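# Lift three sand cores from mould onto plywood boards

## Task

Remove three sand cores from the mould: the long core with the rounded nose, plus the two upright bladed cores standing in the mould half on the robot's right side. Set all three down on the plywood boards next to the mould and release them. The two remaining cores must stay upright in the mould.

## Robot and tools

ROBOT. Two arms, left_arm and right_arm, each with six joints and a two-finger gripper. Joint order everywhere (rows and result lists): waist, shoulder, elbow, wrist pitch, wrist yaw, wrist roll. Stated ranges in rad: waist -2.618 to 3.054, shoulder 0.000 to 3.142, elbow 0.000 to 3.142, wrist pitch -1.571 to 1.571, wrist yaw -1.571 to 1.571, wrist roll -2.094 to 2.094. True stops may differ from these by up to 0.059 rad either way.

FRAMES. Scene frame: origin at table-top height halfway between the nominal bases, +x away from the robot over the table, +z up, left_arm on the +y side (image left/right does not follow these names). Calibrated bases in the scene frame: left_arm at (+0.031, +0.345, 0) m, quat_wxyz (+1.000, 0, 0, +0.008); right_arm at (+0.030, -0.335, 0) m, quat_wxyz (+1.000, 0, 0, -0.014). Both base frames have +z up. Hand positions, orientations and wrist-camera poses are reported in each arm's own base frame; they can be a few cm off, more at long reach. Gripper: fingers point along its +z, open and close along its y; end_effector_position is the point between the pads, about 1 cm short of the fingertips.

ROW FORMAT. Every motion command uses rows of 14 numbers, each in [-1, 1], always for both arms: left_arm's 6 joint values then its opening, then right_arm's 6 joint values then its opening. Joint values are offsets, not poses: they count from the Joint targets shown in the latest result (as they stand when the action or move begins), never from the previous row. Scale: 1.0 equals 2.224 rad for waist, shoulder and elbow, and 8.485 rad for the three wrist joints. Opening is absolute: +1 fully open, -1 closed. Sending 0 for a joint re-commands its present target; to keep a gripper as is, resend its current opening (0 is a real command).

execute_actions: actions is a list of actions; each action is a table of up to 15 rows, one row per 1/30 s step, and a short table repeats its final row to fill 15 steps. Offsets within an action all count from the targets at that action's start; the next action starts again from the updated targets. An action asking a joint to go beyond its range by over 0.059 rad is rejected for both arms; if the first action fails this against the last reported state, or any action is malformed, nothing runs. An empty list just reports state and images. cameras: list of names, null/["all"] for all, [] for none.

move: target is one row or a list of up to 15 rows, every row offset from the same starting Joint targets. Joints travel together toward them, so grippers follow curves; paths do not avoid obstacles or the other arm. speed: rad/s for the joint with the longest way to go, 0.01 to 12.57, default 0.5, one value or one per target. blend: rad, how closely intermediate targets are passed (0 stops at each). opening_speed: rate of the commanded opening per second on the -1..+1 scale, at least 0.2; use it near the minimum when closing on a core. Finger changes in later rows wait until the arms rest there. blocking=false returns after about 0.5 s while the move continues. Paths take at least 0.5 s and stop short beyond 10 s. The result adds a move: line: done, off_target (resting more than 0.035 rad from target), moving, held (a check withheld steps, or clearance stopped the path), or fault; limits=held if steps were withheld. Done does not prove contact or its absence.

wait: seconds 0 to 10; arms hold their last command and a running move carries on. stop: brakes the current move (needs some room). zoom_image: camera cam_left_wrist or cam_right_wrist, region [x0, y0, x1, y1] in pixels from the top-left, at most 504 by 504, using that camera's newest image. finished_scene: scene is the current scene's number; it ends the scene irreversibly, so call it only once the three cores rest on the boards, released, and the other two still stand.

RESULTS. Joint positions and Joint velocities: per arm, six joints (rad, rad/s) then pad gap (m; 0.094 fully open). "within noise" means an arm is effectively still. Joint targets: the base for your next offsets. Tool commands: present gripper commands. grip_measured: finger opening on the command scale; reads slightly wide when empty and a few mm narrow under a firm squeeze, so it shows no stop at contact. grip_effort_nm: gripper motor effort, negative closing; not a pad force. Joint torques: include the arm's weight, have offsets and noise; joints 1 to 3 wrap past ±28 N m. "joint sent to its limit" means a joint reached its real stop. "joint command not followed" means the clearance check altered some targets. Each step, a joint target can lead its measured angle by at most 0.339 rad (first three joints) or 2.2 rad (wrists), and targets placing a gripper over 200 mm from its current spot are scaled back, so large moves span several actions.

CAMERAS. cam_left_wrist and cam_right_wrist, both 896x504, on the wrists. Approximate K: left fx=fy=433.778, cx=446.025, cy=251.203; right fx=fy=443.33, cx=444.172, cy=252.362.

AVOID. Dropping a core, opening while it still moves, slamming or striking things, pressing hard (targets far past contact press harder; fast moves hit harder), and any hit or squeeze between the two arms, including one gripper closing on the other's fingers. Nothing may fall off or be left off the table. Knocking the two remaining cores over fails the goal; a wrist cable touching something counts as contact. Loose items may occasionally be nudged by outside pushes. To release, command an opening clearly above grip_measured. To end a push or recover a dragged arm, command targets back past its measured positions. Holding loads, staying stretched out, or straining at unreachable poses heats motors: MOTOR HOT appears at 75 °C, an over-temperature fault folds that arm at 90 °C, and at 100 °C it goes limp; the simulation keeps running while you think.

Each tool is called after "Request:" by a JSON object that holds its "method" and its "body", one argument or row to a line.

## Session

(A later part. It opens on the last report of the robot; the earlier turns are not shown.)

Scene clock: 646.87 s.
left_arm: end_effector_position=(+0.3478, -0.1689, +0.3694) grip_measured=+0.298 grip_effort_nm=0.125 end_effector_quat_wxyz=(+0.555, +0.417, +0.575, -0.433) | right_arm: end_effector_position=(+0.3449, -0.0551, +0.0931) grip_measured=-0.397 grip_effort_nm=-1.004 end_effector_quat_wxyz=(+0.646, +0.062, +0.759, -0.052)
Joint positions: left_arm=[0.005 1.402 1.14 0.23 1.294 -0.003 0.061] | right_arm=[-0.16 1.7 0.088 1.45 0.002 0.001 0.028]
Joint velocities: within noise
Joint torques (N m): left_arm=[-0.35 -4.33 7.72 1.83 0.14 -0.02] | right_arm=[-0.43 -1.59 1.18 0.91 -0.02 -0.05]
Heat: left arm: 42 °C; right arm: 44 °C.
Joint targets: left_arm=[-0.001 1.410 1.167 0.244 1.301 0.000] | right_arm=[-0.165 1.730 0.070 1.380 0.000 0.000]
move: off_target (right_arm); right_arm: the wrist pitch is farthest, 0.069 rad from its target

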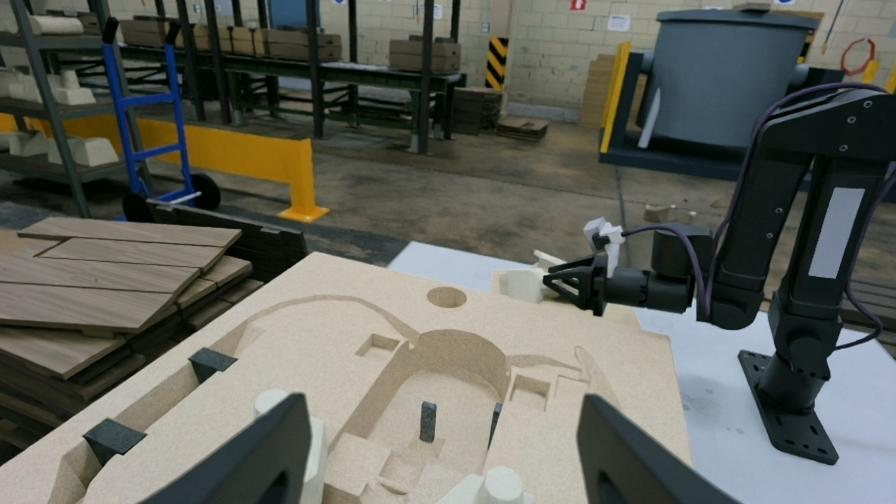

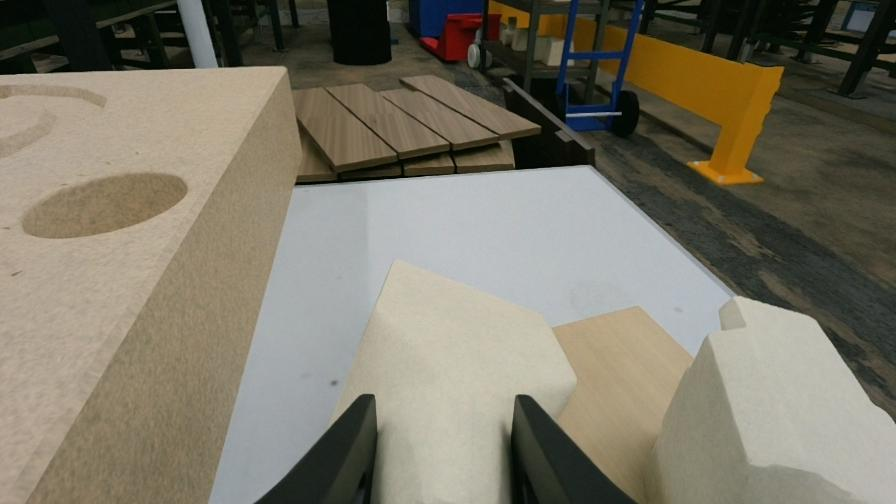

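Request:
{"method": "move", "body": {
  "target": [0,0,0,0,0,0,0.3,0,0,0,0,0,0,0.0],
  "opening_speed": 0.3
}}

Request:
{"method": "zoom_image", "body": {
  "camera": "cam_left_wrist",
  "region": [480, 200, 720, 380]
}}

Scene clock: 659.63 s.
left_arm: end_effector_position=(+0.3478, -0.1689, +0.3694) grip_measured=+0.298 grip_effort_nm=0.129 end_effector_quat_wxyz=(+0.555, +0.417, +0.575, -0.433) | right_arm: end_effector_position=(+0.3368, -0.0544, +0.0669) grip_measured=-0.003 grip_effort_nm=0.173 end_effector_quat_wxyz=(+0.607, +0.065, +0.790, -0.051)
Joint positions: left_arm=[0.005 1.402 1.14 0.23 1.294 -0.003 0.061] | right_arm=[-0.16 1.721 0.075 1.385 0.005 0 0.047]
Joint velocities: within noise
Joint torques (N m): left_arm=[-0.35 -4.4 7.75 1.82 0.13 -0.03] | right_arm=[-0.42 -3.21 1.94 1.48 -0.06 -0.04]
Heat: left arm: 42 °C; right arm: 42 °C.
Joint targets: left_arm=[-0.001 1.410 1.167 0.244 1.301 0.000] | right_arm=[-0.165 1.730 0.070 1.380 0.000 0.000]
move: done

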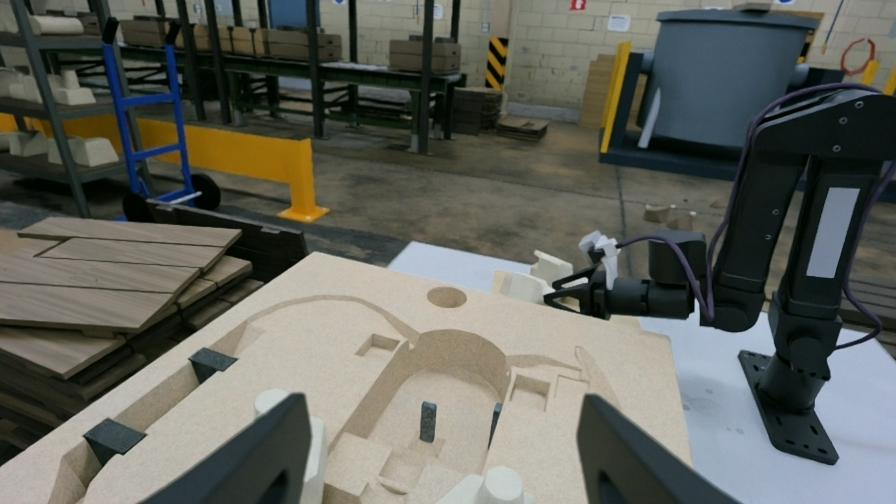

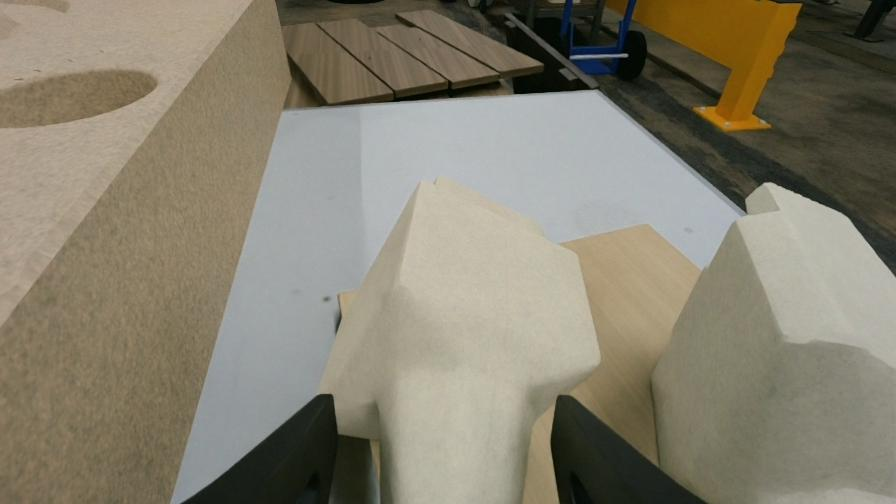

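Scaled by 2.100.

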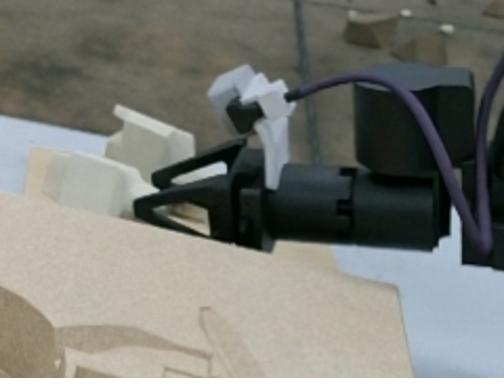

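Request:
{"method": "move", "body": {
  "target": [
    [0,0,0,0,0,0,0.3,0,-0.09,0,0,0,0,0],
    [0,0,0,0,0,0,0.3,0,-0.2023,0.2248,-0.0943,0,0,0]
  ],
  "speed": 0.4
}}

Request:
{"method": "zoom_image", "body": {
  "camera": "cam_left_wrist",
  "region": [450, 200, 690, 380]
}}

Scene clock: 667.23 s.
left_arm: end_effector_position=(+0.3478, -0.1689, +0.3694) grip_measured=+0.298 grip_effort_nm=0.139 end_effector_quat_wxyz=(+0.555, +0.417, +0.575, -0.433) | right_arm: end_effector_position=(+0.4081, -0.0659, +0.2043) grip_measured=-0.003 grip_effort_nm=0.173 end_effector_quat_wxyz=(+0.639, +0.063, +0.765, -0.053)
Joint positions: left_arm=[0.005 1.402 1.14 0.23 1.294 -0.003 0.061] | right_arm=[-0.16 1.301 0.543 0.58 0.005 0 0.047]
Joint velocities: within noise
Joint torques (N m): left_arm=[-0.32 -4.41 7.72 1.83 0.14 -0.02] | right_arm=[-0.43 -5.61 8.06 1.59 -0.06 -0.05]
Heat: left arm: 42 °C; right arm: 43 °C.
Joint targets: left_arm=[-0.001 1.410 1.167 0.244 1.301 0.000] | right_arm=[-0.165 1.280 0.570 0.580 0.000 0.000]
move: done

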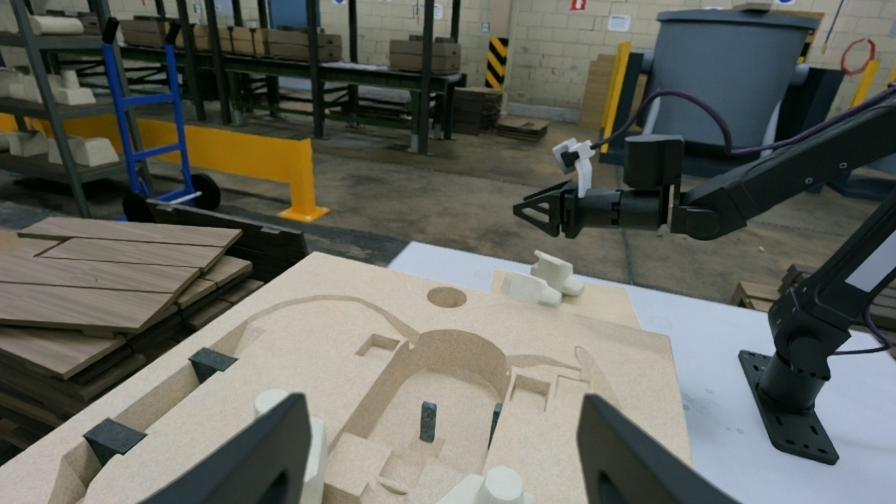

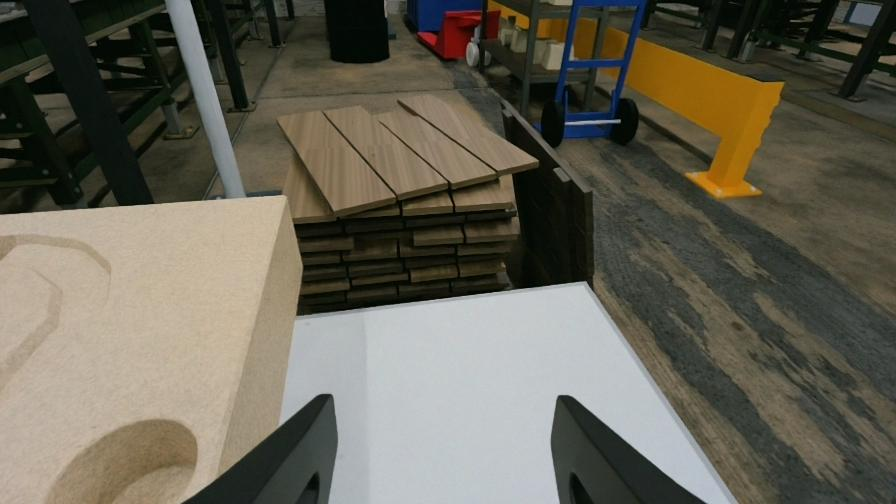

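Scaled by 2.100.

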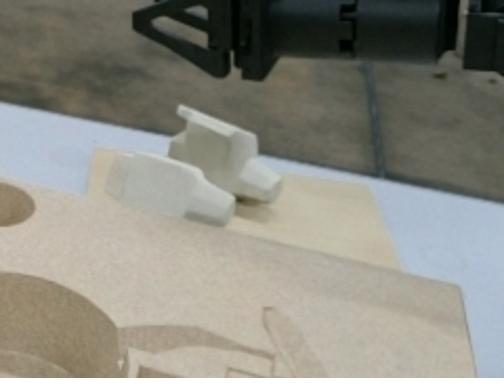

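Request:
{"method": "move", "body": {
  "target": [0.0454,0.0576,0.3076,-0.189,-0.1533,0,1,-0.0607,0.116,0.576,-0.2286,0,0,1],
  "speed": 0.8
}}

Scene clock: 674.23 s.
left_arm: end_effector_position=(+0.3455, +0.0320, +0.2973) grip_measured=+0.998 grip_effort_nm=0.149 end_effector_quat_wxyz=(+0.258, -0.046, +0.965, +0.008) | right_arm: end_effector_position=(+0.3347, -0.1010, +0.2954) grip_measured=+0.997 grip_effort_nm=0.183 end_effector_quat_wxyz=(+0.254, +0.142, +0.956, -0.040)
Joint positions: left_arm=[0.094 1.524 1.827 -1.353 0.008 -0.003 0.094] | right_arm=[-0.294 1.53 1.825 -1.346 0.005 0 0.094]
Joint velocities: within noise
Joint torques (N m): left_arm=[0.59 -3.89 6.56 1.37 -0.07 -0.01] | right_arm=[-0.59 -4.37 7.16 0.84 -0.06 -0.04]
Heat: left arm: 42 °C; right arm: 43 °C.
Joint targets: left_arm=[0.100 1.539 1.851 -1.360 0.000 0.000] | right_arm=[-0.300 1.538 1.851 -1.360 0.000 0.000]
move: done

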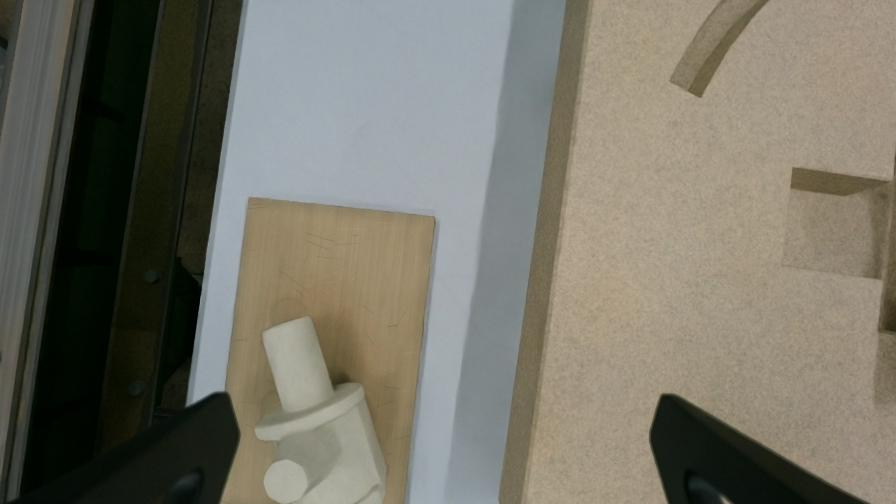

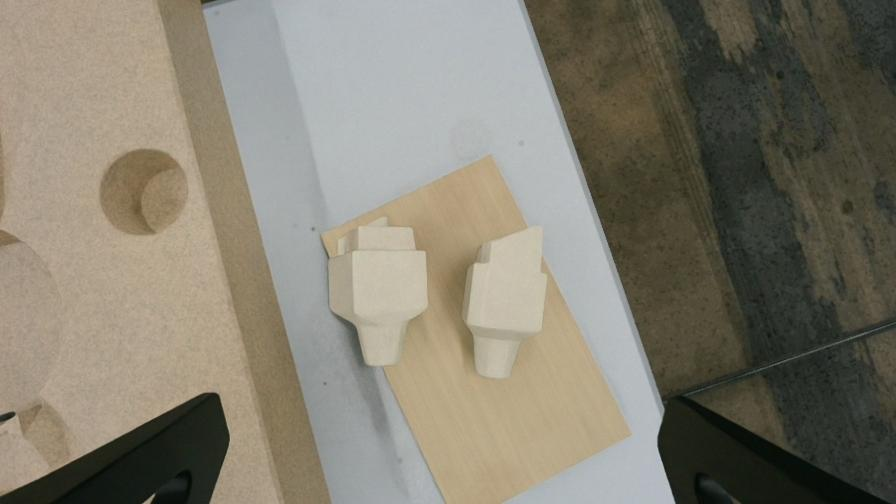

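Request:
{"method": "finished_scene", "body": {
  "scene": 1
}}

The scene is finished: the task was done.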